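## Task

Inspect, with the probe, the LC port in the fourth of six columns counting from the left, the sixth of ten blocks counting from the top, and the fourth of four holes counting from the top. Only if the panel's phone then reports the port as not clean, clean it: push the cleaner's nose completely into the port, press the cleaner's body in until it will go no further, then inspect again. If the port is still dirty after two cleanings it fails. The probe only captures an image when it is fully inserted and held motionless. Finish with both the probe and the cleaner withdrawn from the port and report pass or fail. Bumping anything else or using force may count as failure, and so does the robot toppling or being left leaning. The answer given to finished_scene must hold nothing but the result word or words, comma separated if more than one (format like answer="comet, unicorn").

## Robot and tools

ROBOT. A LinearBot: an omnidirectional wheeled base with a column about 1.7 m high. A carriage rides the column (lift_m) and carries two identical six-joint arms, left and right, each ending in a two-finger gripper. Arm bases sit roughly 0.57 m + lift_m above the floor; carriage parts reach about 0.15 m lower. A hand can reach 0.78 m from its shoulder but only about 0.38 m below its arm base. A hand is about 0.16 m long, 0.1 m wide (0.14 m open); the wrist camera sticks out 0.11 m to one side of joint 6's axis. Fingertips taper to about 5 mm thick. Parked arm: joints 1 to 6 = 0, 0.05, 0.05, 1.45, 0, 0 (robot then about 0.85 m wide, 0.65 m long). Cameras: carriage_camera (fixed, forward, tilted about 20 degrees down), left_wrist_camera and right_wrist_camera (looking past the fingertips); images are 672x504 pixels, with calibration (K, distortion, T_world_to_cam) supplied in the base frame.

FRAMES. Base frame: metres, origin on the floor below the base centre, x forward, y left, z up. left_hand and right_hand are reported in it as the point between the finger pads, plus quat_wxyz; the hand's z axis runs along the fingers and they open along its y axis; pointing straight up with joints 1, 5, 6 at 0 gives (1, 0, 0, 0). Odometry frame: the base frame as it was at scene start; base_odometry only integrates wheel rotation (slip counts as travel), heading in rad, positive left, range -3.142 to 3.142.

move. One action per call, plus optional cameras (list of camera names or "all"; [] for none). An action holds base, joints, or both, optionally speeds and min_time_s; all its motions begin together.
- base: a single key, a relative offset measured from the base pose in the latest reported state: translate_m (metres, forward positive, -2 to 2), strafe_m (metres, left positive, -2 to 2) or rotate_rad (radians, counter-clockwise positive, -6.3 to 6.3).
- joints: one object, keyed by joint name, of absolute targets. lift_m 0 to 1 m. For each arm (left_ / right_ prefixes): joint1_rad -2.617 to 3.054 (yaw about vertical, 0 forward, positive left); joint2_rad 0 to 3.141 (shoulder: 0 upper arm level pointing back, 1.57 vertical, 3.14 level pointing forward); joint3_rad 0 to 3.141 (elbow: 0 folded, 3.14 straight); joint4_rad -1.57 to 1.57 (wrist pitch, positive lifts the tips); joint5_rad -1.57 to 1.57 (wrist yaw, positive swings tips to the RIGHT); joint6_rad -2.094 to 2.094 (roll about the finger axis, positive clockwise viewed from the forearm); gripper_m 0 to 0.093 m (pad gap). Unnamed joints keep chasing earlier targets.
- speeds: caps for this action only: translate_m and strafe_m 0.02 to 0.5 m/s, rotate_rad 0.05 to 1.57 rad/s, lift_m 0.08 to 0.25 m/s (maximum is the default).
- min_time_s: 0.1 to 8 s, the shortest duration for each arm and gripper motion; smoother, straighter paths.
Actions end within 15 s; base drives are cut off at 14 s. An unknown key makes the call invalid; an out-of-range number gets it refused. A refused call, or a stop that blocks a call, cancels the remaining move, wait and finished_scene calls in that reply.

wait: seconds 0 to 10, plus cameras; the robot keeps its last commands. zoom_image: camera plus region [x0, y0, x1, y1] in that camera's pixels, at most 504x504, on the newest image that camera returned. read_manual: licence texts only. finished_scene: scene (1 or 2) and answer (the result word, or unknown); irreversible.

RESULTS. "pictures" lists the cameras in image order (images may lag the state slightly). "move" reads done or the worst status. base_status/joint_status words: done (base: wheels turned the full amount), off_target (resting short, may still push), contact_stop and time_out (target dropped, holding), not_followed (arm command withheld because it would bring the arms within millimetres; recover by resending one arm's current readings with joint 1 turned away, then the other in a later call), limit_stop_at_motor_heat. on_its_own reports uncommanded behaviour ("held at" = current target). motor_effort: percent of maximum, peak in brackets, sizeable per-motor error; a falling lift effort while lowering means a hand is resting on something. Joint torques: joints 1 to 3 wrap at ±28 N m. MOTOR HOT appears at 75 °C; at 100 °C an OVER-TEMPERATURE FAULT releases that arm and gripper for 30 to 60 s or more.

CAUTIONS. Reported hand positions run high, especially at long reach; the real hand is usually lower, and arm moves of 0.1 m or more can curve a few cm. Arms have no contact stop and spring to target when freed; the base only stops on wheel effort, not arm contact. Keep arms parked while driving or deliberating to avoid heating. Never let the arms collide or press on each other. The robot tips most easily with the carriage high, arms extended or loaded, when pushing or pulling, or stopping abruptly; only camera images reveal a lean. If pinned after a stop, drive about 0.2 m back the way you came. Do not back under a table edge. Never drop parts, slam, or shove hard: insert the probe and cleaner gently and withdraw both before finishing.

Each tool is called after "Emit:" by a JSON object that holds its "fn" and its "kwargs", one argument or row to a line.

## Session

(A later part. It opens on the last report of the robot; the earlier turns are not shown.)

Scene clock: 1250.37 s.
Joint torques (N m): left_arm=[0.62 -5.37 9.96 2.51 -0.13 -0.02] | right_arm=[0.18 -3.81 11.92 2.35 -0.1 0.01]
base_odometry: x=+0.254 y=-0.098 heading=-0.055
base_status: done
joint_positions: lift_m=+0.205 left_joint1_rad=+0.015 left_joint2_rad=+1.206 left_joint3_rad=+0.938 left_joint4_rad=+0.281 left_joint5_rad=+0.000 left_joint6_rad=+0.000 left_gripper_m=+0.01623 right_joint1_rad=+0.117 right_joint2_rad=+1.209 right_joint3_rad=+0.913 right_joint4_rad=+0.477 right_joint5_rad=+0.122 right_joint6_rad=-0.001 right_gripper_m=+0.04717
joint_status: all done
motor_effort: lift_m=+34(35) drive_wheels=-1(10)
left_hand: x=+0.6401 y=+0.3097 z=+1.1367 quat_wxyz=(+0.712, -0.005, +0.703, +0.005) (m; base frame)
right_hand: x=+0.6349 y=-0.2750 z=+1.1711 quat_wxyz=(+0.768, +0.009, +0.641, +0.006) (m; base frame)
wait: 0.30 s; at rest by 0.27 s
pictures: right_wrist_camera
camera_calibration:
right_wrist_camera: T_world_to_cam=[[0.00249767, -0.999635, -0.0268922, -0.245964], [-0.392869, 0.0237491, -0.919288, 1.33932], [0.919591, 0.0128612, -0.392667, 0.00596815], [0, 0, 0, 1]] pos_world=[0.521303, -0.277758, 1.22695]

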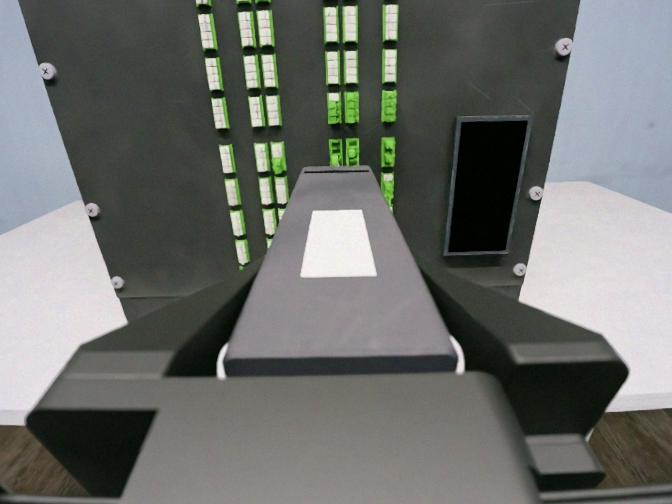

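Emit:
{"fn": "move", "kwargs": {
  "base": {"translate_m":-0.01},
  "joints": {"lift_m":0.203},
  "speeds": {"translate_m":0.02},
  "cameras": []
}}

Emit:
{"fn": "wait", "kwargs": {
  "seconds": 0.3,
  "cameras": ["right_wrist_camera"]
}}

Emit:
{"fn": "zoom_image", "kwargs": {
  "camera": "right_wrist_camera",
  "region": [310, 130, 360, 180]
}}

Scene clock: 1256.37 s.
Joint torques (N m): left_arm=[0.66 -5.29 10.04 2.52 -0.13 -0.02] | right_arm=[0.23 -3.97 11.88 2.28 -0.1 0]
move: done
base_odometry: x=+0.244 y=-0.097 heading=-0.054
base_status: done
joint_positions: lift_m=+0.203 left_joint1_rad=+0.015 left_joint2_rad=+1.206 left_joint3_rad=+0.938 left_joint4_rad=+0.281 left_joint5_rad=+0.000 left_joint6_rad=+0.000 left_gripper_m=+0.01623 right_joint1_rad=+0.117 right_joint2_rad=+1.211 right_joint3_rad=+0.913 right_joint4_rad=+0.479 right_joint5_rad=+0.122 right_joint6_rad=-0.001 right_gripper_m=+0.04717
joint_status: all done
motor_effort: lift_m=+35(36) drive_wheels=+2(12)
left_hand: x=+0.6401 y=+0.3097 z=+1.1351 quat_wxyz=(+0.711, -0.005, +0.703, +0.005) (m; base frame)
right_hand: x=+0.6353 y=-0.2750 z=+1.1695 quat_wxyz=(+0.768, +0.009, +0.640, +0.006) (m; base frame)
pictures: none
No camera images: "cameras" was empty.

Scene clock: 1256.67 s.
Joint torques (N m): left_arm=[0.64 -5.18 9.98 2.5 -0.13 -0.02] | right_arm=[0.25 -3.81 11.86 2.33 -0.1 0]
base_odometry: x=+0.244 y=-0.097 heading=-0.054
base_status: done
joint_positions: lift_m=+0.203 left_joint1_rad=+0.015 left_joint2_rad=+1.206 left_joint3_rad=+0.938 left_joint4_rad=+0.281 left_joint5_rad=+0.000 left_joint6_rad=+0.000 left_gripper_m=+0.01623 right_joint1_rad=+0.117 right_joint2_rad=+1.211 right_joint3_rad=+0.913 right_joint4_rad=+0.479 right_joint5_rad=+0.122 right_joint6_rad=-0.001 right_gripper_m=+0.04717
joint_status: all done
motor_effort: lift_m=+35(36) drive_wheels=+2(12)
left_hand: x=+0.6401 y=+0.3097 z=+1.1351 quat_wxyz=(+0.711, -0.005, +0.703, +0.005) (m; base frame)
right_hand: x=+0.6353 y=-0.2750 z=+1.1695 quat_wxyz=(+0.768, +0.009, +0.640, +0.006) (m; base frame)
wait: 0.30 s; at rest by 0.27 s
pictures: right_wrist_camera
camera_calibration:
right_wrist_camera: T_world_to_cam=[[0.00247923, -0.999633, -0.0269822, -0.245792], [-0.392169, 0.0238489, -0.919584, 1.3378], [0.91989, 0.0128614, -0.391966, 0.00396765], [0, 0, 0, 1]] pos_world=[0.521605, -0.277658, 1.22514]

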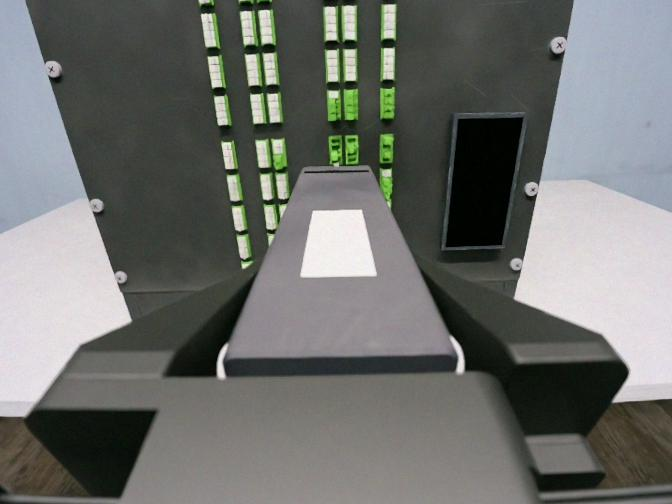

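Scaled by 10.080 from the camera's 672x504 image, which has a finer 960x720 frame.

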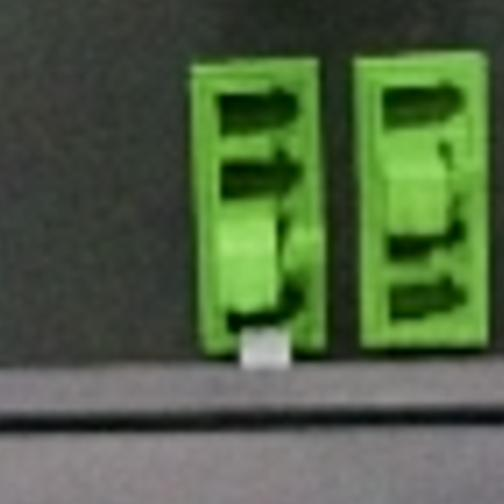

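Emit:
{"fn": "move", "kwargs": {
  "base": {"translate_m":0.004},
  "joints": {"lift_m":0.2038,"right_joint1_rad":0.1255},
  "speeds": {"translate_m":0.02},
  "cameras": []
}}

Emit:
{"fn": "wait", "kwargs": {
  "seconds": 0.3,
  "cameras": ["right_wrist_camera"]
}}

Emit:
{"fn": "zoom_image", "kwargs": {
  "camera": "right_wrist_camera",
  "region": [310, 130, 360, 180]
}}

Scene clock: 1273.47 s.
Joint torques (N m): left_arm=[0.51 -5.33 10.02 2.48 -0.13 -0.02] | right_arm=[1.29 -3.93 11.97 2.27 -0.14 0]
move: done
base_odometry: x=+0.248 y=-0.097 heading=-0.054
base_status: done
joint_positions: lift_m=+0.204 left_joint1_rad=+0.015 left_joint2_rad=+1.206 left_joint3_rad=+0.938 left_joint4_rad=+0.282 left_joint5_rad=+0.000 left_joint6_rad=+0.000 left_gripper_m=+0.01623 right_joint1_rad=+0.119 right_joint2_rad=+1.211 right_joint3_rad=+0.913 right_joint4_rad=+0.480 right_joint5_rad=+0.122 right_joint6_rad=-0.001 right_gripper_m=+0.04717
joint_status: all done
motor_effort: lift_m=+35(38) drive_wheels=-2(6)
left_hand: x=+0.6401 y=+0.3097 z=+1.1361 quat_wxyz=(+0.712, -0.005, +0.702, +0.005) (m; base frame)
right_hand: x=+0.6352 y=-0.2742 z=+1.1705 quat_wxyz=(+0.768, +0.008, +0.640, +0.006) (m; base frame)
pictures: none
No camera images: "cameras" was empty.

Scene clock: 1273.77 s.
Joint torques (N m): left_arm=[0.64 -5.37 9.95 2.49 -0.13 -0.03] | right_arm=[1.13 -3.75 11.92 2.3 -0.1 0.01]
base_odometry: x=+0.248 y=-0.097 heading=-0.054
base_status: done
joint_positions: lift_m=+0.204 left_joint1_rad=+0.015 left_joint2_rad=+1.206 left_joint3_rad=+0.938 left_joint4_rad=+0.282 left_joint5_rad=+0.000 left_joint6_rad=+0.000 left_gripper_m=+0.01623 right_joint1_rad=+0.119 right_joint2_rad=+1.211 right_joint3_rad=+0.913 right_joint4_rad=+0.480 right_joint5_rad=+0.122 right_joint6_rad=-0.001 right_gripper_m=+0.04717
joint_status: all done
motor_effort: lift_m=+35(38) drive_wheels=-2(6)
left_hand: x=+0.6401 y=+0.3097 z=+1.1361 quat_wxyz=(+0.712, -0.005, +0.702, +0.005) (m; base frame)
right_hand: x=+0.6352 y=-0.2742 z=+1.1705 quat_wxyz=(+0.768, +0.008, +0.640, +0.006) (m; base frame)
wait: 0.30 s; at rest by 0.27 s
pictures: right_wrist_camera
camera_calibration:
right_wrist_camera: T_world_to_cam=[[0.00439881, -0.999622, -0.0271272, -0.245993], [-0.39118, 0.0232456, -0.92002, 1.33852], [0.920304, 0.0146586, -0.39093, 0.00344947], [0, 0, 0, 1]] pos_world=[0.52151, -0.277065, 1.22614]

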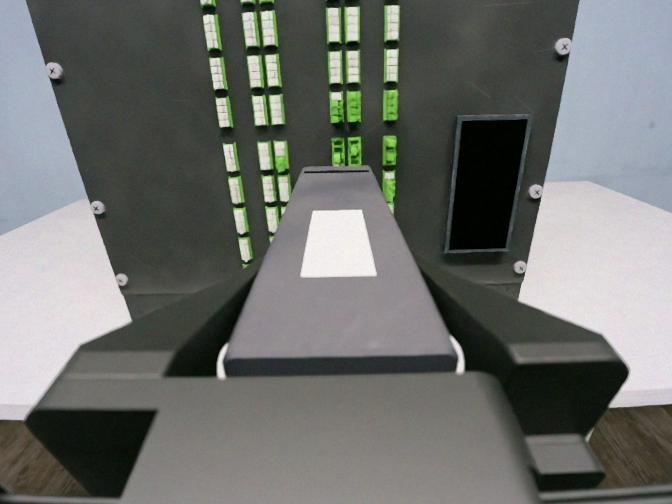

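Scaled by 10.080 from the camera's 672x504 image, which has a finer 960x720 frame.

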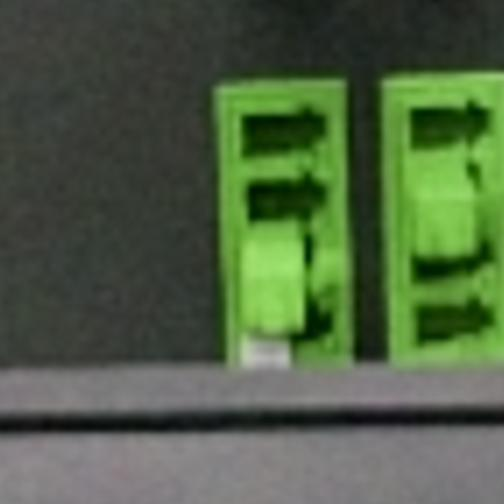

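Emit:
{"fn": "move", "kwargs": {
  "base": {"translate_m":0.006},
  "joints": {"lift_m":0.2031},
  "speeds": {"translate_m":0.02},
  "cameras": []
}}

Emit:
{"fn": "wait", "kwargs": {
  "seconds": 0.3,
  "cameras": ["right_wrist_camera"]
}}

Emit:
{"fn": "zoom_image", "kwargs": {
  "camera": "right_wrist_camera",
  "region": [310, 130, 360, 180]
}}

Scene clock: 1280.07 s.
Joint torques (N m): left_arm=[0.61 -5.24 9.92 2.52 -0.13 -0.03] | right_arm=[1.11 -3.81 12.04 2.25 -0.11 0.01]
move: done
base_odometry: x=+0.254 y=-0.098 heading=-0.055
base_status: done
joint_positions: lift_m=+0.203 left_joint1_rad=+0.015 left_joint2_rad=+1.206 left_joint3_rad=+0.938 left_joint4_rad=+0.281 left_joint5_rad=+0.000 left_joint6_rad=+0.000 left_gripper_m=+0.01623 right_joint1_rad=+0.119 right_joint2_rad=+1.211 right_joint3_rad=+0.913 right_joint4_rad=+0.480 right_joint5_rad=+0.122 right_joint6_rad=-0.001 right_gripper_m=+0.04717
joint_status: all done
motor_effort: lift_m=+35(36) drive_wheels=+2(8)
left_hand: x=+0.6401 y=+0.3097 z=+1.1353 quat_wxyz=(+0.712, -0.005, +0.703, +0.005) (m; base frame)
right_hand: x=+0.6352 y=-0.2742 z=+1.1697 quat_wxyz=(+0.768, +0.008, +0.640, +0.006) (m; base frame)
pictures: none
No camera images: "cameras" was empty.

Scene clock: 1280.37 s.
Joint torques (N m): left_arm=[0.64 -5.34 9.89 2.46 -0.13 -0.03] | right_arm=[1.14 -3.85 12.08 2.29 -0.1 0.01]
base_odometry: x=+0.254 y=-0.098 heading=-0.055
base_status: done
joint_positions: lift_m=+0.203 left_joint1_rad=+0.015 left_joint2_rad=+1.206 left_joint3_rad=+0.938 left_joint4_rad=+0.281 left_joint5_rad=+0.000 left_joint6_rad=+0.000 left_gripper_m=+0.01623 right_joint1_rad=+0.119 right_joint2_rad=+1.211 right_joint3_rad=+0.913 right_joint4_rad=+0.480 right_joint5_rad=+0.122 right_joint6_rad=-0.001 right_gripper_m=+0.04717
joint_status: all done
motor_effort: lift_m=+35(36) drive_wheels=-5(8)
left_hand: x=+0.6401 y=+0.3097 z=+1.1353 quat_wxyz=(+0.712, -0.005, +0.703, +0.005) (m; base frame)
right_hand: x=+0.6352 y=-0.2742 z=+1.1697 quat_wxyz=(+0.768, +0.008, +0.640, +0.006) (m; base frame)
wait: 0.30 s; at rest by 0.27 s
pictures: right_wrist_camera
camera_calibration:
right_wrist_camera: T_world_to_cam=[[0.00441704, -0.999625, -0.0270387, -0.246133], [-0.391881, 0.0231459, -0.919725, 1.33776], [0.920005, 0.0146584, -0.391631, 0.00415327], [0, 0, 0, 1]] pos_world=[0.521509, -0.277065, 1.22534]

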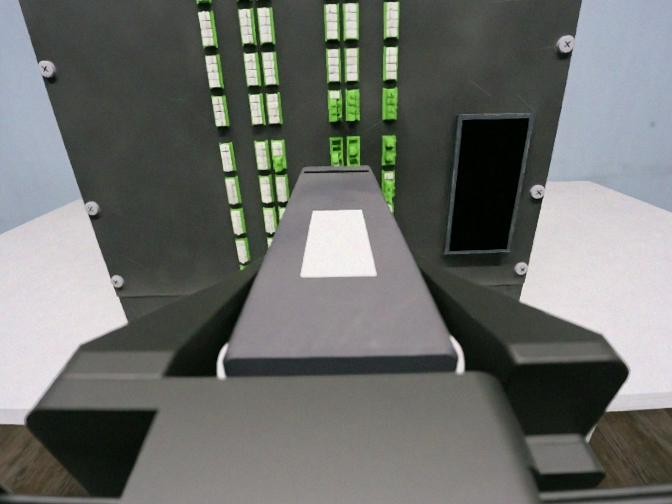

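Scaled by 10.080 from the camera's 672x504 image, which has a finer 960x720 frame.

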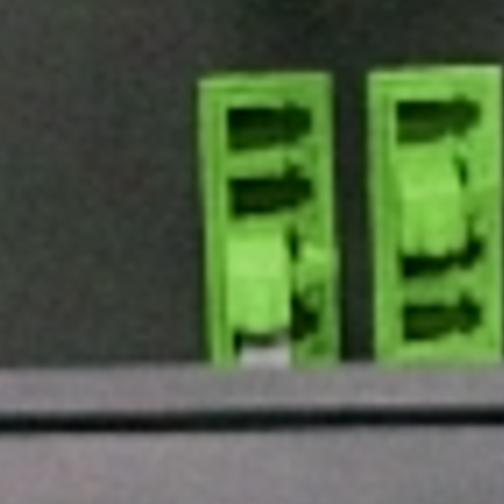

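Emit:
{"fn": "move", "kwargs": {
  "base": {"translate_m":0.002},
  "joints": {"lift_m":0.2037,"right_joint5_rad":0.113},
  "speeds": {"translate_m":0.02},
  "cameras": []
}}

Emit:
{"fn": "wait", "kwargs": {
  "seconds": 0.3,
  "cameras": ["right_wrist_camera"]
}}

Emit:
{"fn": "zoom_image", "kwargs": {
  "camera": "right_wrist_camera",
  "region": [310, 130, 360, 180]
}}

Scene clock: 1286.33 s.
Joint torques (N m): left_arm=[0.59 -5.23 9.85 2.51 -0.13 -0.02] | right_arm=[1.16 -4.1 12.01 2.27 -0.17 0.01]
move: done
base_odometry: x=+0.256 y=-0.098 heading=-0.055
base_status: done
joint_positions: lift_m=+0.204 left_joint1_rad=+0.015 left_joint2_rad=+1.206 left_joint3_rad=+0.938 left_joint4_rad=+0.281 left_joint5_rad=+0.000 left_joint6_rad=+0.000 left_gripper_m=+0.01623 right_joint1_rad=+0.119 right_joint2_rad=+1.212 right_joint3_rad=+0.913 right_joint4_rad=+0.480 right_joint5_rad=+0.122 right_joint6_rad=-0.001 right_gripper_m=+0.04717
joint_status: all done
motor_effort: lift_m=+35(38) drive_wheels=+2(12)
left_hand: x=+0.6401 y=+0.3097 z=+1.1359 quat_wxyz=(+0.712, -0.005, +0.703, +0.005) (m; base frame)
right_hand: x=+0.6356 y=-0.2741 z=+1.1698 quat_wxyz=(+0.768, +0.008, +0.641, +0.006) (m; base frame)
pictures: none
No camera images: "cameras" was empty.

Scene clock: 1286.63 s.
Joint torques (N m): left_arm=[0.64 -5.29 9.94 2.56 -0.13 -0.03] | right_arm=[1.13 -4 11.97 2.28 -0.18 0.01]
base_odometry: x=+0.256 y=-0.098 heading=-0.055
base_status: done
joint_positions: lift_m=+0.204 left_joint1_rad=+0.015 left_joint2_rad=+1.206 left_joint3_rad=+0.938 left_joint4_rad=+0.281 left_joint5_rad=+0.000 left_joint6_rad=+0.000 left_gripper_m=+0.01623 right_joint1_rad=+0.119 right_joint2_rad=+1.212 right_joint3_rad=+0.913 right_joint4_rad=+0.480 right_joint5_rad=+0.122 right_joint6_rad=-0.001 right_gripper_m=+0.04717
joint_status: all done
motor_effort: lift_m=+35(38) drive_wheels=-6(12)
left_hand: x=+0.6401 y=+0.3097 z=+1.1359 quat_wxyz=(+0.712, -0.005, +0.703, +0.005) (m; base frame)
right_hand: x=+0.6356 y=-0.2741 z=+1.1698 quat_wxyz=(+0.768, +0.008, +0.641, +0.006) (m; base frame)
wait: 0.30 s; at rest by 0.27 s
pictures: right_wrist_camera
camera_calibration:
right_wrist_camera: T_world_to_cam=[[0.00434338, -0.999628, -0.0269112, -0.246246], [-0.392579, 0.0230464, -0.91943, 1.33821], [0.919708, 0.0145582, -0.392333, 0.00480015], [0, 0, 0, 1]] pos_world=[0.522007, -0.277065, 1.22565]

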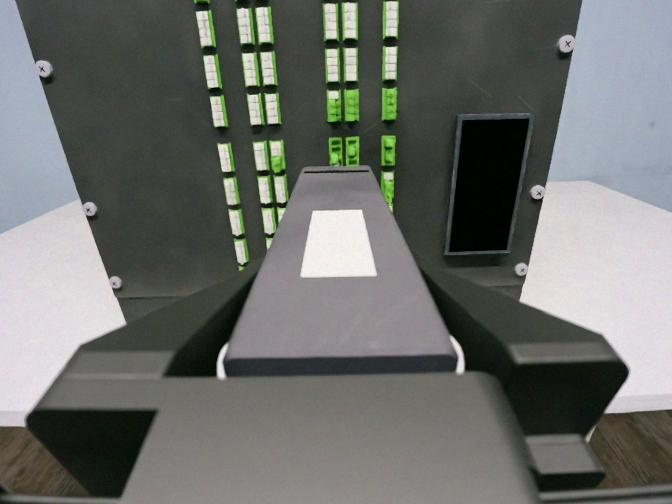

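Scaled by 10.080 from the camera's 672x504 image, which has a finer 960x720 frame.

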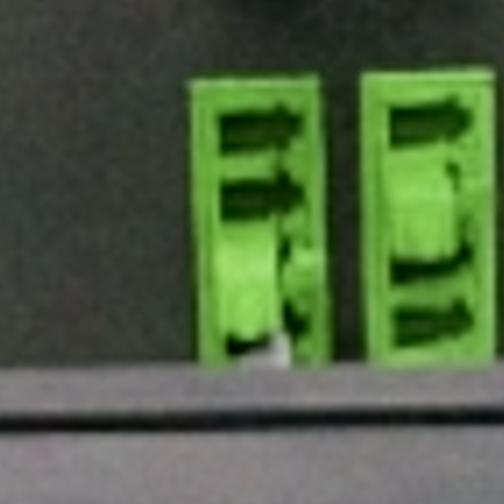

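Emit:
{"fn": "move", "kwargs": {
  "base": {"translate_m":-0.001},
  "joints": {"right_joint5_rad":0.1085},
  "speeds": {"translate_m":0.02},
  "cameras": []
}}

Emit:
{"fn": "wait", "kwargs": {
  "seconds": 0.3,
  "cameras": ["right_wrist_camera"]
}}

Emit:
{"fn": "zoom_image", "kwargs": {
  "camera": "right_wrist_camera",
  "region": [310, 130, 360, 180]
}}

Scene clock: 1294.90 s.
Joint torques (N m): left_arm=[0.66 -5.27 9.94 2.49 -0.13 -0.03] | right_arm=[1.07 -4.1 11.96 2.32 -0.18 0.01]
move: done
base_odometry: x=+0.254 y=-0.098 heading=-0.056
base_status: done
joint_positions: lift_m=+0.204 left_joint1_rad=+0.015 left_joint2_rad=+1.206 left_joint3_rad=+0.938 left_joint4_rad=+0.281 left_joint5_rad=+0.000 left_joint6_rad=+0.000 left_gripper_m=+0.01623 right_joint1_rad=+0.120 right_joint2_rad=+1.212 right_joint3_rad=+0.913 right_joint4_rad=+0.480 right_joint5_rad=+0.118 right_joint6_rad=-0.001 right_gripper_m=+0.04717
joint_status: all done
motor_effort: lift_m=+35(35) drive_wheels=+1(14)
left_hand: x=+0.6401 y=+0.3097 z=+1.1359 quat_wxyz=(+0.712, -0.005, +0.703, +0.005) (m; base frame)
right_hand: x=+0.6356 y=-0.2731 z=+1.1698 quat_wxyz=(+0.768, +0.006, +0.641, +0.008) (m; base frame)
pictures: none
No camera images: "cameras" was empty.

Scene clock: 1295.20 s.
Joint torques (N m): left_arm=[0.65 -5.16 10.04 2.46 -0.13 -0.02] | right_arm=[1.2 -3.89 11.78 2.31 -0.18 0.01]
base_odometry: x=+0.255 y=-0.098 heading=-0.056
base_status: done
joint_positions: lift_m=+0.204 left_joint1_rad=+0.015 left_joint2_rad=+1.206 left_joint3_rad=+0.938 left_joint4_rad=+0.281 left_joint5_rad=+0.000 left_joint6_rad=+0.000 left_gripper_m=+0.01623 right_joint1_rad=+0.120 right_joint2_rad=+1.212 right_joint3_rad=+0.913 right_joint4_rad=+0.480 right_joint5_rad=+0.118 right_joint6_rad=-0.001 right_gripper_m=+0.04717
joint_status: all done
motor_effort: lift_m=+35(35) drive_wheels=-5(14)
left_hand: x=+0.6401 y=+0.3097 z=+1.1359 quat_wxyz=(+0.712, -0.005, +0.703, +0.005) (m; base frame)
right_hand: x=+0.6356 y=-0.2731 z=+1.1698 quat_wxyz=(+0.768, +0.006, +0.641, +0.008) (m; base frame)
wait: 0.30 s; at rest by 0.27 s
pictures: right_wrist_camera
camera_calibration:
right_wrist_camera: T_world_to_cam=[[0.0092271, -0.999615, -0.026154, -0.249139], [-0.392598, 0.0204335, -0.919483, 1.33752], [0.919664, 0.0187522, -0.392259, 0.00596828], [0, 0, 0, 1]] pos_world=[0.521916, -0.276485, 1.22565]

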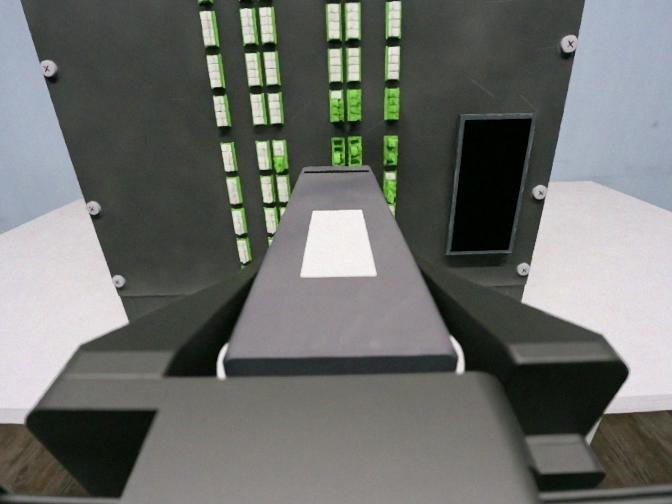

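Scaled by 10.080 from the camera's 672x504 image, which has a finer 960x720 frame.

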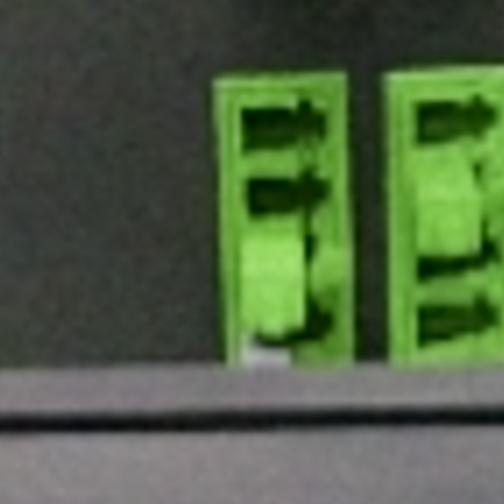

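Emit:
{"fn": "move", "kwargs": {
  "base": {"translate_m":0.003},
  "joints": {"lift_m":0.2044,"right_joint1_rad":0.118},
  "speeds": {"translate_m":0.02},
  "cameras": []
}}

Emit:
{"fn": "wait", "kwargs": {
  "seconds": 0.3,
  "cameras": ["right_wrist_camera"]
}}

Emit:
{"fn": "zoom_image", "kwargs": {
  "camera": "right_wrist_camera",
  "region": [310, 130, 360, 180]
}}

Scene clock: 1300.57 s.
Joint torques (N m): left_arm=[0.62 -5.19 9.92 2.51 -0.13 -0.03] | right_arm=[0.35 -4.04 11.95 2.28 -0.18 0.01]
move: done
base_odometry: x=+0.257 y=-0.099 heading=-0.056
base_status: done
joint_positions: lift_m=+0.204 left_joint1_rad=+0.015 left_joint2_rad=+1.206 left_joint3_rad=+0.938 left_joint4_rad=+0.282 left_joint5_rad=+0.000 left_joint6_rad=+0.000 left_gripper_m=+0.01623 right_joint1_rad=+0.120 right_joint2_rad=+1.212 right_joint3_rad=+0.913 right_joint4_rad=+0.480 right_joint5_rad=+0.118 right_joint6_rad=-0.001 right_gripper_m=+0.04717
joint_status: all done
motor_effort: lift_m=+35(38) drive_wheels=+2(16)
left_hand: x=+0.6401 y=+0.3097 z=+1.1367 quat_wxyz=(+0.712, -0.005, +0.702, +0.005) (m; base frame)
right_hand: x=+0.6356 y=-0.2731 z=+1.1705 quat_wxyz=(+0.768, +0.006, +0.641, +0.008) (m; base frame)
pictures: none
No camera images: "cameras" was empty.

Scene clock: 1300.87 s.
Joint torques (N m): left_arm=[0.65 -5.18 10.03 2.47 -0.13 -0.03] | right_arm=[0.42 -3.85 12.05 2.3 -0.18 0.01]
base_odometry: x=+0.257 y=-0.099 heading=-0.056
base_status: done
joint_positions: lift_m=+0.204 left_joint1_rad=+0.015 left_joint2_rad=+1.206 left_joint3_rad=+0.938 left_joint4_rad=+0.282 left_joint5_rad=+0.000 left_joint6_rad=+0.000 left_gripper_m=+0.01623 right_joint1_rad=+0.120 right_joint2_rad=+1.212 right_joint3_rad=+0.913 right_joint4_rad=+0.480 right_joint5_rad=+0.118 right_joint6_rad=-0.001 right_gripper_m=+0.04717
joint_status: all done
motor_effort: lift_m=+35(38) drive_wheels=+3(16)
left_hand: x=+0.6401 y=+0.3097 z=+1.1367 quat_wxyz=(+0.712, -0.005, +0.702, +0.005) (m; base frame)
right_hand: x=+0.6356 y=-0.2731 z=+1.1705 quat_wxyz=(+0.768, +0.006, +0.641, +0.008) (m; base frame)
wait: 0.30 s; at rest by 0.27 s
pictures: right_wrist_camera
camera_calibration:
right_wrist_camera: T_world_to_cam=[[0.0092271, -0.999615, -0.026154, -0.249121], [-0.392598, 0.0204335, -0.919483, 1.33816], [0.919664, 0.0187522, -0.392259, 0.00624286], [0, 0, 0, 1]] pos_world=[0.521916, -0.276485, 1.22635]

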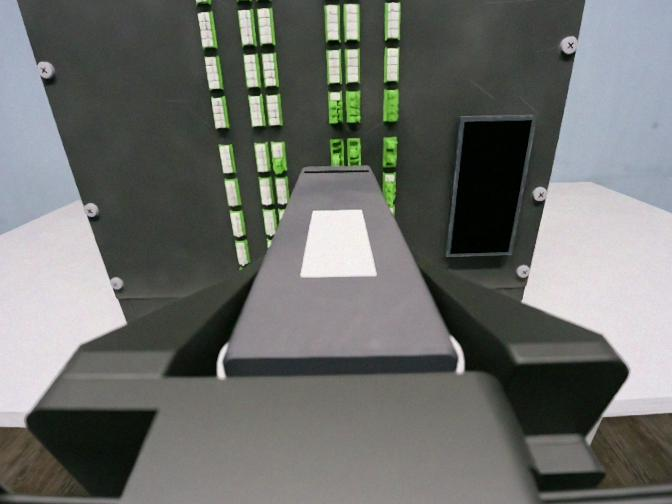

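Scaled by 10.080 from the camera's 672x504 image, which has a finer 960x720 frame.

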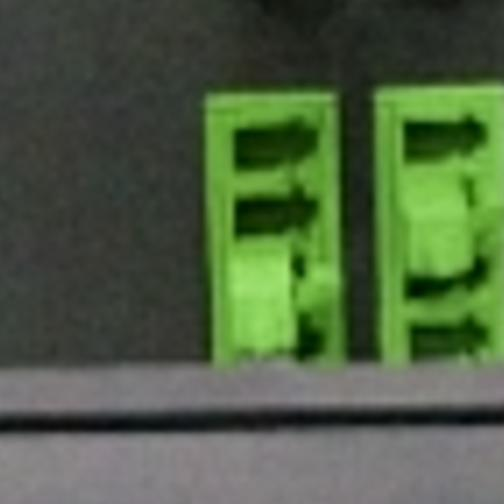

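Emit:
{"fn": "move", "kwargs": {
  "base": {"translate_m":0.006},
  "speeds": {"translate_m":0.02},
  "cameras": []
}}

Emit:
{"fn": "wait", "kwargs": {
  "seconds": 0.3,
  "cameras": ["right_wrist_camera"]
}}

Emit:
{"fn": "zoom_image", "kwargs": {
  "camera": "right_wrist_camera",
  "region": [310, 130, 360, 180]
}}

Scene clock: 1305.87 s.
Joint torques (N m): left_arm=[0.65 -5.3 10.02 2.52 -0.13 -0.03] | right_arm=[0.4 -4.15 11.89 2.22 -0.17 0.01]
move: done
base_odometry: x=+0.263 y=-0.099 heading=-0.057
base_status: done
joint_positions: lift_m=+0.204 left_joint1_rad=+0.015 left_joint2_rad=+1.206 left_joint3_rad=+0.938 left_joint4_rad=+0.282 left_joint5_rad=+0.000 left_joint6_rad=+0.000 left_gripper_m=+0.01623 right_joint1_rad=+0.120 right_joint2_rad=+1.212 right_joint3_rad=+0.913 right_joint4_rad=+0.481 right_joint5_rad=+0.117 right_joint6_rad=-0.001 right_gripper_m=+0.04717
joint_status: not commanded
motor_effort: lift_m=+35(35) drive_wheels=+2(10)
left_hand: x=+0.6401 y=+0.3097 z=+1.1367 quat_wxyz=(+0.712, -0.005, +0.702, +0.005) (m; base frame)
right_hand: x=+0.6355 y=-0.2730 z=+1.1707 quat_wxyz=(+0.768, +0.006, +0.640, +0.008) (m; base frame)
pictures: none
No camera images: "cameras" was empty.

Scene clock: 1306.17 s.
Joint torques (N m): left_arm=[0.64 -5.23 9.88 2.5 -0.13 -0.03] | right_arm=[0.43 -3.96 11.9 2.27 -0.17 0]
base_odometry: x=+0.263 y=-0.099 heading=-0.057
base_status: done
joint_positions: lift_m=+0.204 left_joint1_rad=+0.015 left_joint2_rad=+1.206 left_joint3_rad=+0.938 left_joint4_rad=+0.282 left_joint5_rad=+0.000 left_joint6_rad=+0.000 left_gripper_m=+0.01623 right_joint1_rad=+0.120 right_joint2_rad=+1.212 right_joint3_rad=+0.913 right_joint4_rad=+0.481 right_joint5_rad=+0.117 right_joint6_rad=-0.001 right_gripper_m=+0.04717
joint_status: not commanded
motor_effort: lift_m=+35(35) drive_wheels=-6(10)
left_hand: x=+0.6401 y=+0.3097 z=+1.1367 quat_wxyz=(+0.712, -0.005, +0.702, +0.005) (m; base frame)
right_hand: x=+0.6355 y=-0.2730 z=+1.1707 quat_wxyz=(+0.768, +0.006, +0.640, +0.008) (m; base frame)
wait: 0.30 s; at rest by 0.27 s
pictures: right_wrist_camera
camera_calibration:
right_wrist_camera: T_world_to_cam=[[0.0100082, -0.999608, -0.0261431, -0.24954], [-0.391908, 0.0201316, -0.919784, 1.33817], [0.91995, 0.0194511, -0.391553, 0.0054571], [0, 0, 0, 1]] pos_world=[0.521919, -0.276488, 1.22644]

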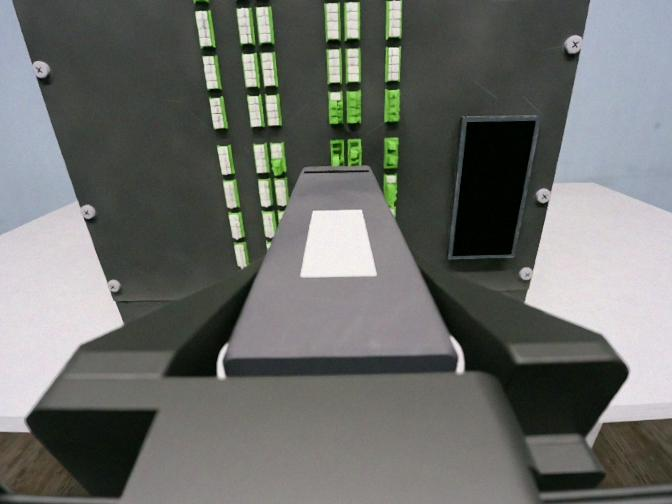

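Scaled by 10.080 from the camera's 672x504 image, which has a finer 960x720 frame.

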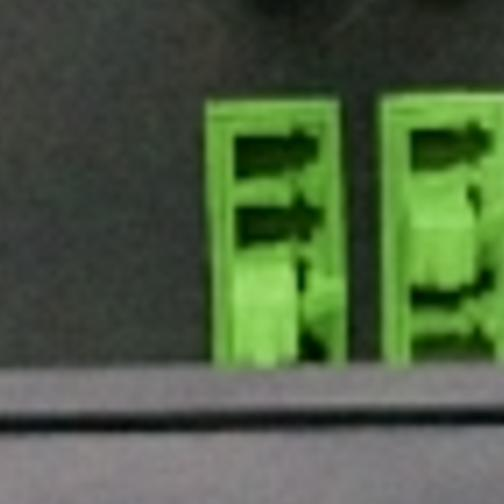

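Emit:
{"fn": "move", "kwargs": {
  "base": {"translate_m":0.006},
  "speeds": {"translate_m":0.02},
  "cameras": []
}}

Emit:
{"fn": "wait", "kwargs": {
  "seconds": 0.3,
  "cameras": ["right_wrist_camera"]
}}

Emit:
{"fn": "zoom_image", "kwargs": {
  "camera": "right_wrist_camera",
  "region": [310, 130, 360, 180]
}}

Scene clock: 1311.80 s.
Joint torques (N m): left_arm=[0.53 -5.27 9.91 2.5 -0.13 -0.02] | right_arm=[0.35 -3.85 11.89 2.26 -0.16 0.01]
move: done
base_odometry: x=+0.269 y=-0.100 heading=-0.057
base_status: done
joint_positions: lift_m=+0.204 left_joint1_rad=+0.015 left_joint2_rad=+1.206 left_joint3_rad=+0.938 left_joint4_rad=+0.281 left_joint5_rad=+0.000 left_joint6_rad=+0.000 left_gripper_m=+0.01623 right_joint1_rad=+0.120 right_joint2_rad=+1.212 right_joint3_rad=+0.913 right_joint4_rad=+0.481 right_joint5_rad=+0.116 right_joint6_rad=-0.001 right_gripper_m=+0.04717
joint_status: not commanded
motor_effort: lift_m=+35(35) drive_wheels=-5(12)
left_hand: x=+0.6401 y=+0.3097 z=+1.1366 quat_wxyz=(+0.712, -0.005, +0.703, +0.005) (m; base frame)
right_hand: x=+0.6355 y=-0.2728 z=+1.1706 quat_wxyz=(+0.768, +0.006, +0.640, +0.008) (m; base frame)
pictures: none
No camera images: "cameras" was empty.

Scene clock: 1312.10 s.
Joint torques (N m): left_arm=[0.64 -5.16 9.94 2.51 -0.13 -0.02] | right_arm=[0.36 -3.97 11.93 2.27 -0.17 0.01]
base_odometry: x=+0.269 y=-0.100 heading=-0.057
base_status: done
joint_positions: lift_m=+0.204 left_joint1_rad=+0.015 left_joint2_rad=+1.206 left_joint3_rad=+0.938 left_joint4_rad=+0.281 left_joint5_rad=+0.000 left_joint6_rad=+0.000 left_gripper_m=+0.01623 right_joint1_rad=+0.120 right_joint2_rad=+1.212 right_joint3_rad=+0.913 right_joint4_rad=+0.481 right_joint5_rad=+0.116 right_joint6_rad=-0.001 right_gripper_m=+0.04717
joint_status: not commanded
motor_effort: lift_m=+35(35) drive_wheels=+2(12)
left_hand: x=+0.6401 y=+0.3097 z=+1.1366 quat_wxyz=(+0.712, -0.005, +0.703, +0.005) (m; base frame)
right_hand: x=+0.6355 y=-0.2728 z=+1.1706 quat_wxyz=(+0.768, +0.006, +0.640, +0.008) (m; base frame)
wait: 0.30 s; at rest by 0.27 s
pictures: right_wrist_camera
camera_calibration:
right_wrist_camera: T_world_to_cam=[[0.0107452, -0.999606, -0.0259228, -0.2501], [-0.392204, 0.0196338, -0.919669, 1.33796], [0.919815, 0.0200491, -0.391839, 0.00600205], [0, 0, 0, 1]] pos_world=[0.52192, -0.276391, 1.22635]

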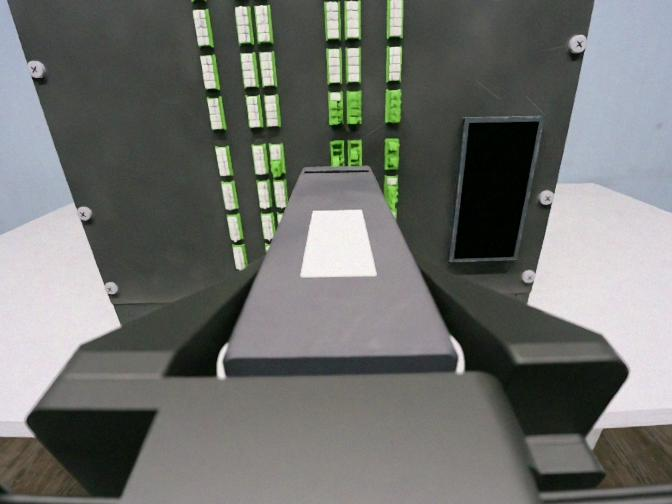

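Scaled by 10.080 from the camera's 672x504 image, which has a finer 960x720 frame.

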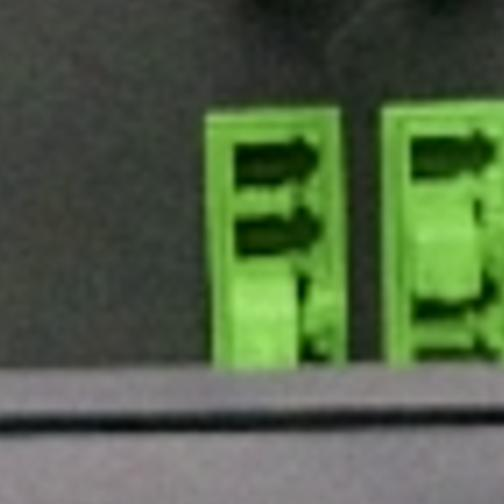

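Emit:
{"fn": "move", "kwargs": {
  "base": {"translate_m":0.004},
  "speeds": {"translate_m":0.02},
  "cameras": []
}}

Emit:
{"fn": "wait", "kwargs": {
  "seconds": 0.5,
  "cameras": ["right_wrist_camera"]
}}

Emit:
{"fn": "zoom_image", "kwargs": {
  "camera": "right_wrist_camera",
  "region": [310, 130, 360, 180]
}}

Scene clock: 1318.03 s.
Joint torques (N m): left_arm=[0.61 -5.15 9.95 2.49 -0.13 -0.03] | right_arm=[0.34 -3.92 11.93 2.29 -0.22 0.01]
move: done
base_odometry: x=+0.273 y=-0.100 heading=-0.058
base_status: done
joint_positions: lift_m=+0.204 left_joint1_rad=+0.015 left_joint2_rad=+1.206 left_joint3_rad=+0.938 left_joint4_rad=+0.282 left_joint5_rad=+0.000 left_joint6_rad=+0.000 left_gripper_m=+0.01623 right_joint1_rad=+0.120 right_joint2_rad=+1.211 right_joint3_rad=+0.913 right_joint4_rad=+0.480 right_joint5_rad=+0.117 right_joint6_rad=-0.001 right_gripper_m=+0.04717
joint_status: not commanded
motor_effort: lift_m=+35(35) drive_wheels=+3(12)
left_hand: x=+0.6401 y=+0.3097 z=+1.1367 quat_wxyz=(+0.712, -0.005, +0.702, +0.005) (m; base frame)
right_hand: x=+0.6353 y=-0.2731 z=+1.1708 quat_wxyz=(+0.768, +0.006, +0.640, +0.008) (m; base frame)
pictures: none
No camera images: "cameras" was empty.

Scene clock: 1318.53 s.
Joint torques (N m): left_arm=[0.62 -5.2 9.99 2.48 -0.13 -0.02] | right_arm=[0.35 -3.89 11.92 2.29 -0.17 0.01]
base_odometry: x=+0.273 y=-0.100 heading=-0.058
base_status: done
joint_positions: lift_m=+0.204 left_joint1_rad=+0.015 left_joint2_rad=+1.206 left_joint3_rad=+0.938 left_joint4_rad=+0.282 left_joint5_rad=+0.000 left_joint6_rad=+0.000 left_gripper_m=+0.01623 right_joint1_rad=+0.120 right_joint2_rad=+1.211 right_joint3_rad=+0.913 right_joint4_rad=+0.480 right_joint5_rad=+0.117 right_joint6_rad=-0.001 right_gripper_m=+0.04717
joint_status: not commanded
motor_effort: lift_m=+35(35) drive_wheels=+3(12)
left_hand: x=+0.6401 y=+0.3097 z=+1.1367 quat_wxyz=(+0.712, -0.005, +0.702, +0.005) (m; base frame)
right_hand: x=+0.6353 y=-0.2731 z=+1.1708 quat_wxyz=(+0.768, +0.006, +0.640, +0.008) (m; base frame)
wait: 0.50 s; at rest by 0.27 s
pictures: right_wrist_camera
camera_calibration:
right_wrist_camera: T_world_to_cam=[[0.00968311, -0.999612, -0.0261244, -0.249388], [-0.392194, 0.0202358, -0.91966, 1.33818], [0.919832, 0.019151, -0.391845, 0.00611081], [0, 0, 0, 1]] pos_world=[0.521618, -0.276487, 1.22655]

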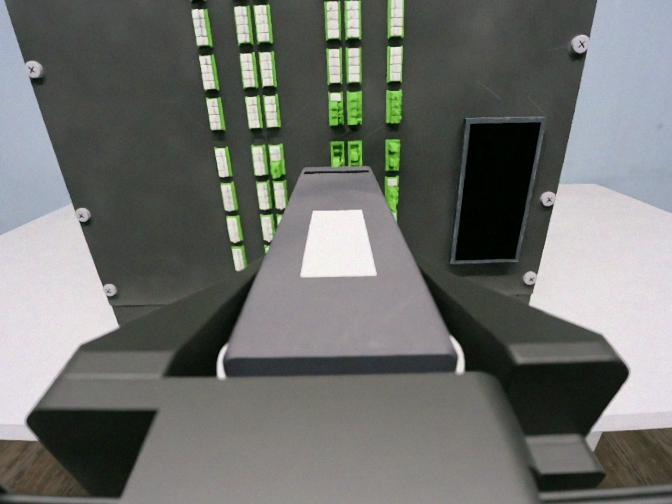

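Scaled by 10.080 from the camera's 672x504 image, which has a finer 960x720 frame.

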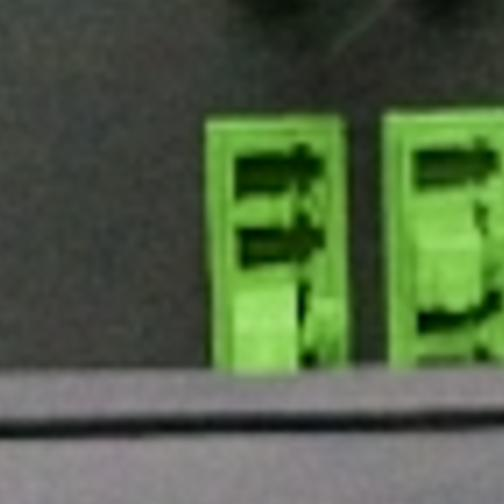

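.908: passed. Continue.

Emit:
{"fn": "move", "kwargs": {
  "base": {"translate_m":0.004},
  "speeds": {"translate_m":0.02},
  "cameras": []
}}

Emit:
{"fn": "wait", "kwargs": {
  "seconds": 1,
  "cameras": ["right_wrist_camera"]
}}

Emit:
{"fn": "zoom_image", "kwargs": {
  "camera": "right_wrist_camera",
  "region": [310, 130, 360, 180]
}}

Scene clock: 1328.23 s.
Joint torques (N m): left_arm=[0.68 -5.22 9.83 2.47 -0.13 -0.03] | right_arm=[0.35 -2.65 11.93 2.48 -0.15 0.02]
move: done
base_odometry: x=+0.277 y=-0.101 heading=-0.058
base_status: done
joint_positions: lift_m=+0.204 left_joint1_rad=+0.015 left_joint2_rad=+1.206 left_joint3_rad=+0.938 left_joint4_rad=+0.282 left_joint5_rad=+0.000 left_joint6_rad=+0.000 left_gripper_m=+0.01623 right_joint1_rad=+0.120 right_joint2_rad=+1.195 right_joint3_rad=+0.913 right_joint4_rad=+0.458 right_joint5_rad=+0.115 right_joint6_rad=-0.003 right_gripper_m=+0.04717
joint_status: not commanded
motor_effort: lift_m=+35(35) drive_wheels=+4(9)
left_hand: x=+0.6401 y=+0.3097 z=+1.1367 quat_wxyz=(+0.712, -0.005, +0.702, +0.005) (m; base frame)
right_hand: x=+0.6319 y=-0.2731 z=+1.1719 quat_wxyz=(+0.766, +0.005, +0.643, +0.008) (m; base frame)
pictures: none
No camera images: "cameras" was empty.

Scene clock: 1329.23 s.
Joint torques (N m): left_arm=[0.64 -5.2 9.96 2.49 -0.13 -0.03] | right_arm=[0.32 -2.59 11.93 2.48 -0.14 0.03]
base_odometry: x=+0.277 y=-0.101 heading=-0.058
base_status: done
joint_positions: lift_m=+0.204 left_joint1_rad=+0.015 left_joint2_rad=+1.206 left_joint3_rad=+0.938 left_joint4_rad=+0.282 left_joint5_rad=+0.000 left_joint6_rad=+0.000 left_gripper_m=+0.01623 right_joint1_rad=+0.120 right_joint2_rad=+1.195 right_joint3_rad=+0.913 right_joint4_rad=+0.458 right_joint5_rad=+0.115 right_joint6_rad=-0.003 right_gripper_m=+0.04717
joint_status: not commanded
motor_effort: lift_m=+35(35) drive_wheels=+4(9)
left_hand: x=+0.6401 y=+0.3097 z=+1.1367 quat_wxyz=(+0.712, -0.005, +0.702, +0.005) (m; base frame)
right_hand: x=+0.6319 y=-0.2731 z=+1.1719 quat_wxyz=(+0.766, +0.005, +0.643, +0.008) (m; base frame)
wait: 1.00 s; at rest by 0.27 s
pictures: right_wrist_camera
camera_calibration:
right_wrist_camera: T_world_to_cam=[[0.0114937, -0.999654, -0.0236444, -0.253422], [-0.397485, 0.0171299, -0.917449, 1.33776], [0.917537, 0.0199431, -0.397151, 0.0174803], [0, 0, 0, 1]] pos_world=[0.518611, -0.276599, 1.22827]

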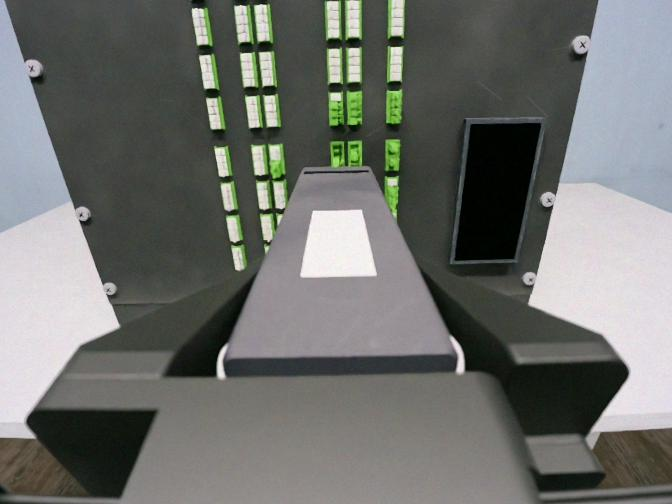

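Scaled by 10.080 from the camera's 672x504 image, which has a finer 960x720 frame.

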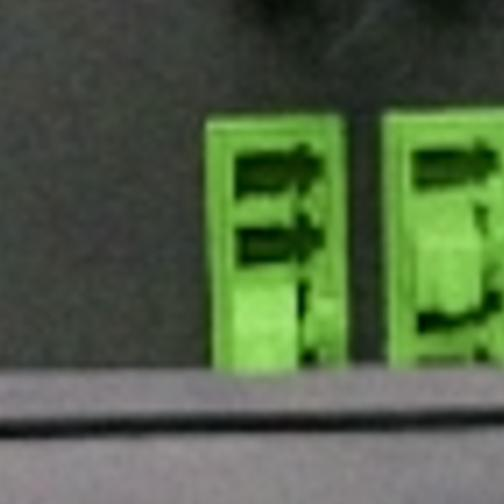

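Emit:
{"fn": "zoom_image", "kwargs": {
  "camera": "right_wrist_camera",
  "region": [440, 105, 560, 270]
}}

Scaled by 3.055 from the camera's 672x504 image, which has a finer 960x720 frame.

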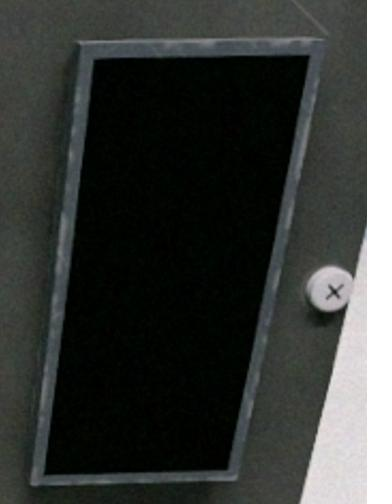

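Emit:
{"fn": "move", "kwargs": {
  "base": {"translate_m":-0.005},
  "joints": {"right_joint1_rad":0.126,"right_joint5_rad":0.13},
  "speeds": {"translate_m":0.02},
  "cameras": []
}}

Emit:
{"fn": "wait", "kwargs": {
  "seconds": 0.3,
  "cameras": ["right_wrist_camera"]
}}

Emit:
{"fn": "zoom_image", "kwargs": {
  "camera": "right_wrist_camera",
  "region": [310, 130, 360, 180]
}}

Scene clock: 1348.70 s.
Joint torques (N m): left_arm=[0.73 -5.04 10 2.48 -0.13 -0.02] | right_arm=[0.95 -4.01 11.95 2.29 0.02 0.02]
move: done
base_odometry: x=+0.272 y=-0.100 heading=-0.058
base_status: done
joint_positions: lift_m=+0.204 left_joint1_rad=+0.015 left_joint2_rad=+1.206 left_joint3_rad=+0.938 left_joint4_rad=+0.281 left_joint5_rad=+0.000 left_joint6_rad=+0.000 left_gripper_m=+0.01623 right_joint1_rad=+0.121 right_joint2_rad=+1.213 right_joint3_rad=+0.913 right_joint4_rad=+0.479 right_joint5_rad=+0.121 right_joint6_rad=-0.003 right_gripper_m=+0.04717
joint_status: all done
motor_effort: lift_m=+35(35) drive_wheels=-3(12)
left_hand: x=+0.6401 y=+0.3097 z=+1.1366 quat_wxyz=(+0.712, -0.005, +0.703, +0.005) (m; base frame)
right_hand: x=+0.6357 y=-0.2730 z=+1.1701 quat_wxyz=(+0.767, +0.007, +0.641, +0.007) (m; base frame)
pictures: none
No camera images: "cameras" was empty.

Scene clock: 1349.00 s.
Joint torques (N m): left_arm=[0.64 -5.16 10.03 2.5 -0.13 -0.03] | right_arm=[0.94 -4.03 11.95 2.29 0.03 0.03]
base_odometry: x=+0.272 y=-0.100 heading=-0.058
base_status: done
joint_positions: lift_m=+0.204 left_joint1_rad=+0.015 left_joint2_rad=+1.206 left_joint3_rad=+0.938 left_joint4_rad=+0.281 left_joint5_rad=+0.000 left_joint6_rad=+0.000 left_gripper_m=+0.01623 right_joint1_rad=+0.121 right_joint2_rad=+1.213 right_joint3_rad=+0.913 right_joint4_rad=+0.479 right_joint5_rad=+0.121 right_joint6_rad=-0.003 right_gripper_m=+0.04717
joint_status: all done
motor_effort: lift_m=+35(35) drive_wheels=-3(12)
left_hand: x=+0.6401 y=+0.3097 z=+1.1366 quat_wxyz=(+0.712, -0.005, +0.703, +0.005) (m; base frame)
right_hand: x=+0.6357 y=-0.2730 z=+1.1701 quat_wxyz=(+0.767, +0.007, +0.641, +0.007) (m; base frame)
wait: 0.30 s; at rest by 0.27 s
pictures: right_wrist_camera
camera_calibration:
right_wrist_camera: T_world_to_cam=[[0.00714754, -0.99966, -0.0250839, -0.249063], [-0.394039, 0.0202394, -0.918871, 1.33791], [0.919066, 0.0164517, -0.39376, 0.00746187], [0, 0, 0, 1]] pos_world=[0.52211, -0.276179, 1.22606]

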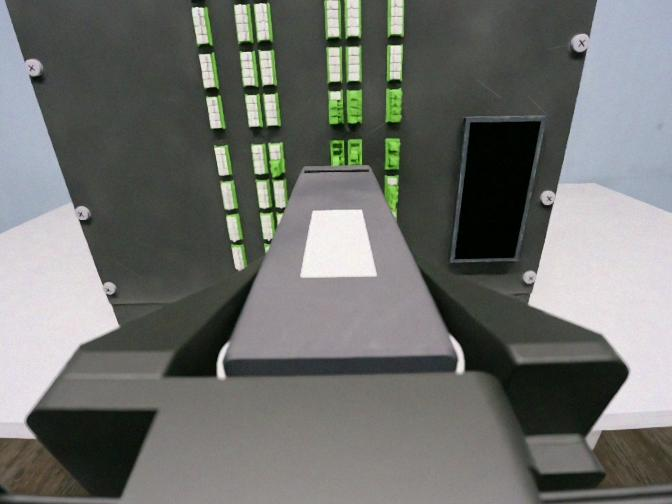

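Scaled by 10.080 from the camera's 672x504 image, which has a finer 960x720 frame.

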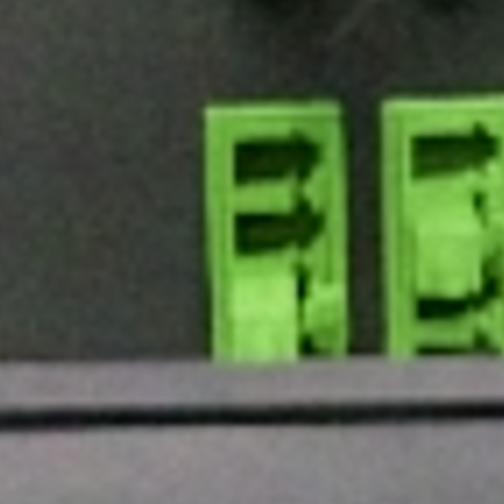

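Emit:
{"fn": "move", "kwargs": {
  "base": {"translate_m":0.003},
  "speeds": {"translate_m":0.02},
  "cameras": []
}}

Emit:
{"fn": "wait", "kwargs": {
  "seconds": 1,
  "cameras": ["right_wrist_camera"]
}}

Emit:
{"fn": "zoom_image", "kwargs": {
  "camera": "right_wrist_camera",
  "region": [310, 130, 360, 180]
}}

Scene clock: 1355.20 s.
Joint torques (N m): left_arm=[0.68 -5.23 9.96 2.52 -0.13 -0.02] | right_arm=[0.65 -3.34 11.92 2.37 -0.03 0.02]
move: done
base_odometry: x=+0.275 y=-0.101 heading=-0.059
base_status: done
joint_positions: lift_m=+0.204 left_joint1_rad=+0.015 left_joint2_rad=+1.206 left_joint3_rad=+0.938 left_joint4_rad=+0.282 left_joint5_rad=+0.000 left_joint6_rad=+0.000 left_gripper_m=+0.01623 right_joint1_rad=+0.125 right_joint2_rad=+1.205 right_joint3_rad=+0.913 right_joint4_rad=+0.470 right_joint5_rad=+0.122 right_joint6_rad=-0.003 right_gripper_m=+0.04717
joint_status: not commanded
motor_effort: lift_m=+35(35) drive_wheels=+1(9)
left_hand: x=+0.6401 y=+0.3097 z=+1.1367 quat_wxyz=(+0.712, -0.005, +0.702, +0.005) (m; base frame)
right_hand: x=+0.6338 y=-0.2720 z=+1.1711 quat_wxyz=(+0.767, +0.006, +0.642, +0.008) (m; base frame)
pictures: none
No camera images: "cameras" was empty.

Scene clock: 1356.20 s.
Joint torques (N m): left_arm=[0.64 -5.2 9.98 2.49 -0.13 -0.03] | right_arm=[0.62 -3.36 11.92 2.37 0.02 0.03]
base_odometry: x=+0.275 y=-0.101 heading=-0.059
base_status: done
joint_positions: lift_m=+0.204 left_joint1_rad=+0.015 left_joint2_rad=+1.206 left_joint3_rad=+0.938 left_joint4_rad=+0.282 left_joint5_rad=+0.000 left_joint6_rad=+0.000 left_gripper_m=+0.01623 right_joint1_rad=+0.125 right_joint2_rad=+1.205 right_joint3_rad=+0.913 right_joint4_rad=+0.470 right_joint5_rad=+0.122 right_joint6_rad=-0.003 right_gripper_m=+0.04717
joint_status: not commanded
motor_effort: lift_m=+35(35) drive_wheels=+1(9)
left_hand: x=+0.6401 y=+0.3097 z=+1.1367 quat_wxyz=(+0.712, -0.005, +0.702, +0.005) (m; base frame)
right_hand: x=+0.6338 y=-0.2720 z=+1.1711 quat_wxyz=(+0.767, +0.006, +0.642, +0.008) (m; base frame)
wait: 1.00 s; at rest by 0.27 s
pictures: right_wrist_camera
camera_calibration:
right_wrist_camera: T_world_to_cam=[[0.00936414, -0.999639, -0.0251833, -0.249257], [-0.395096, 0.0194365, -0.918434, 1.33799], [0.918592, 0.0185502, -0.394772, 0.0116023], [0, 0, 0, 1]] pos_world=[0.520312, -0.275388, 1.22716]

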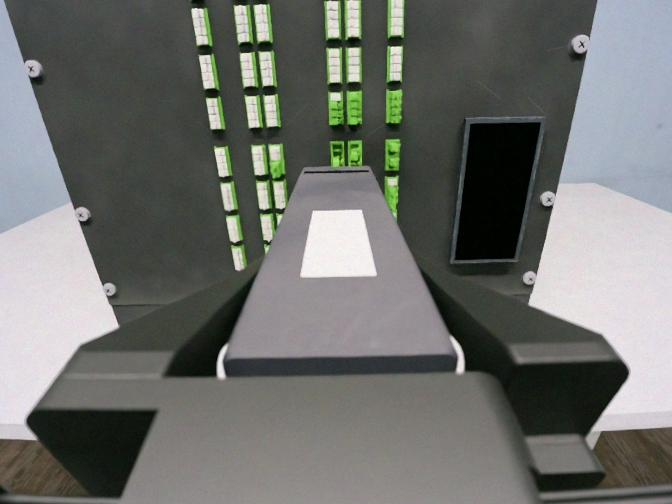

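Scaled by 10.080 from the camera's 672x504 image, which has a finer 960x720 frame.

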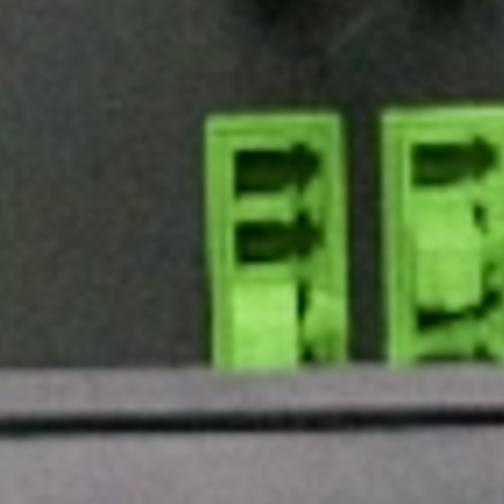

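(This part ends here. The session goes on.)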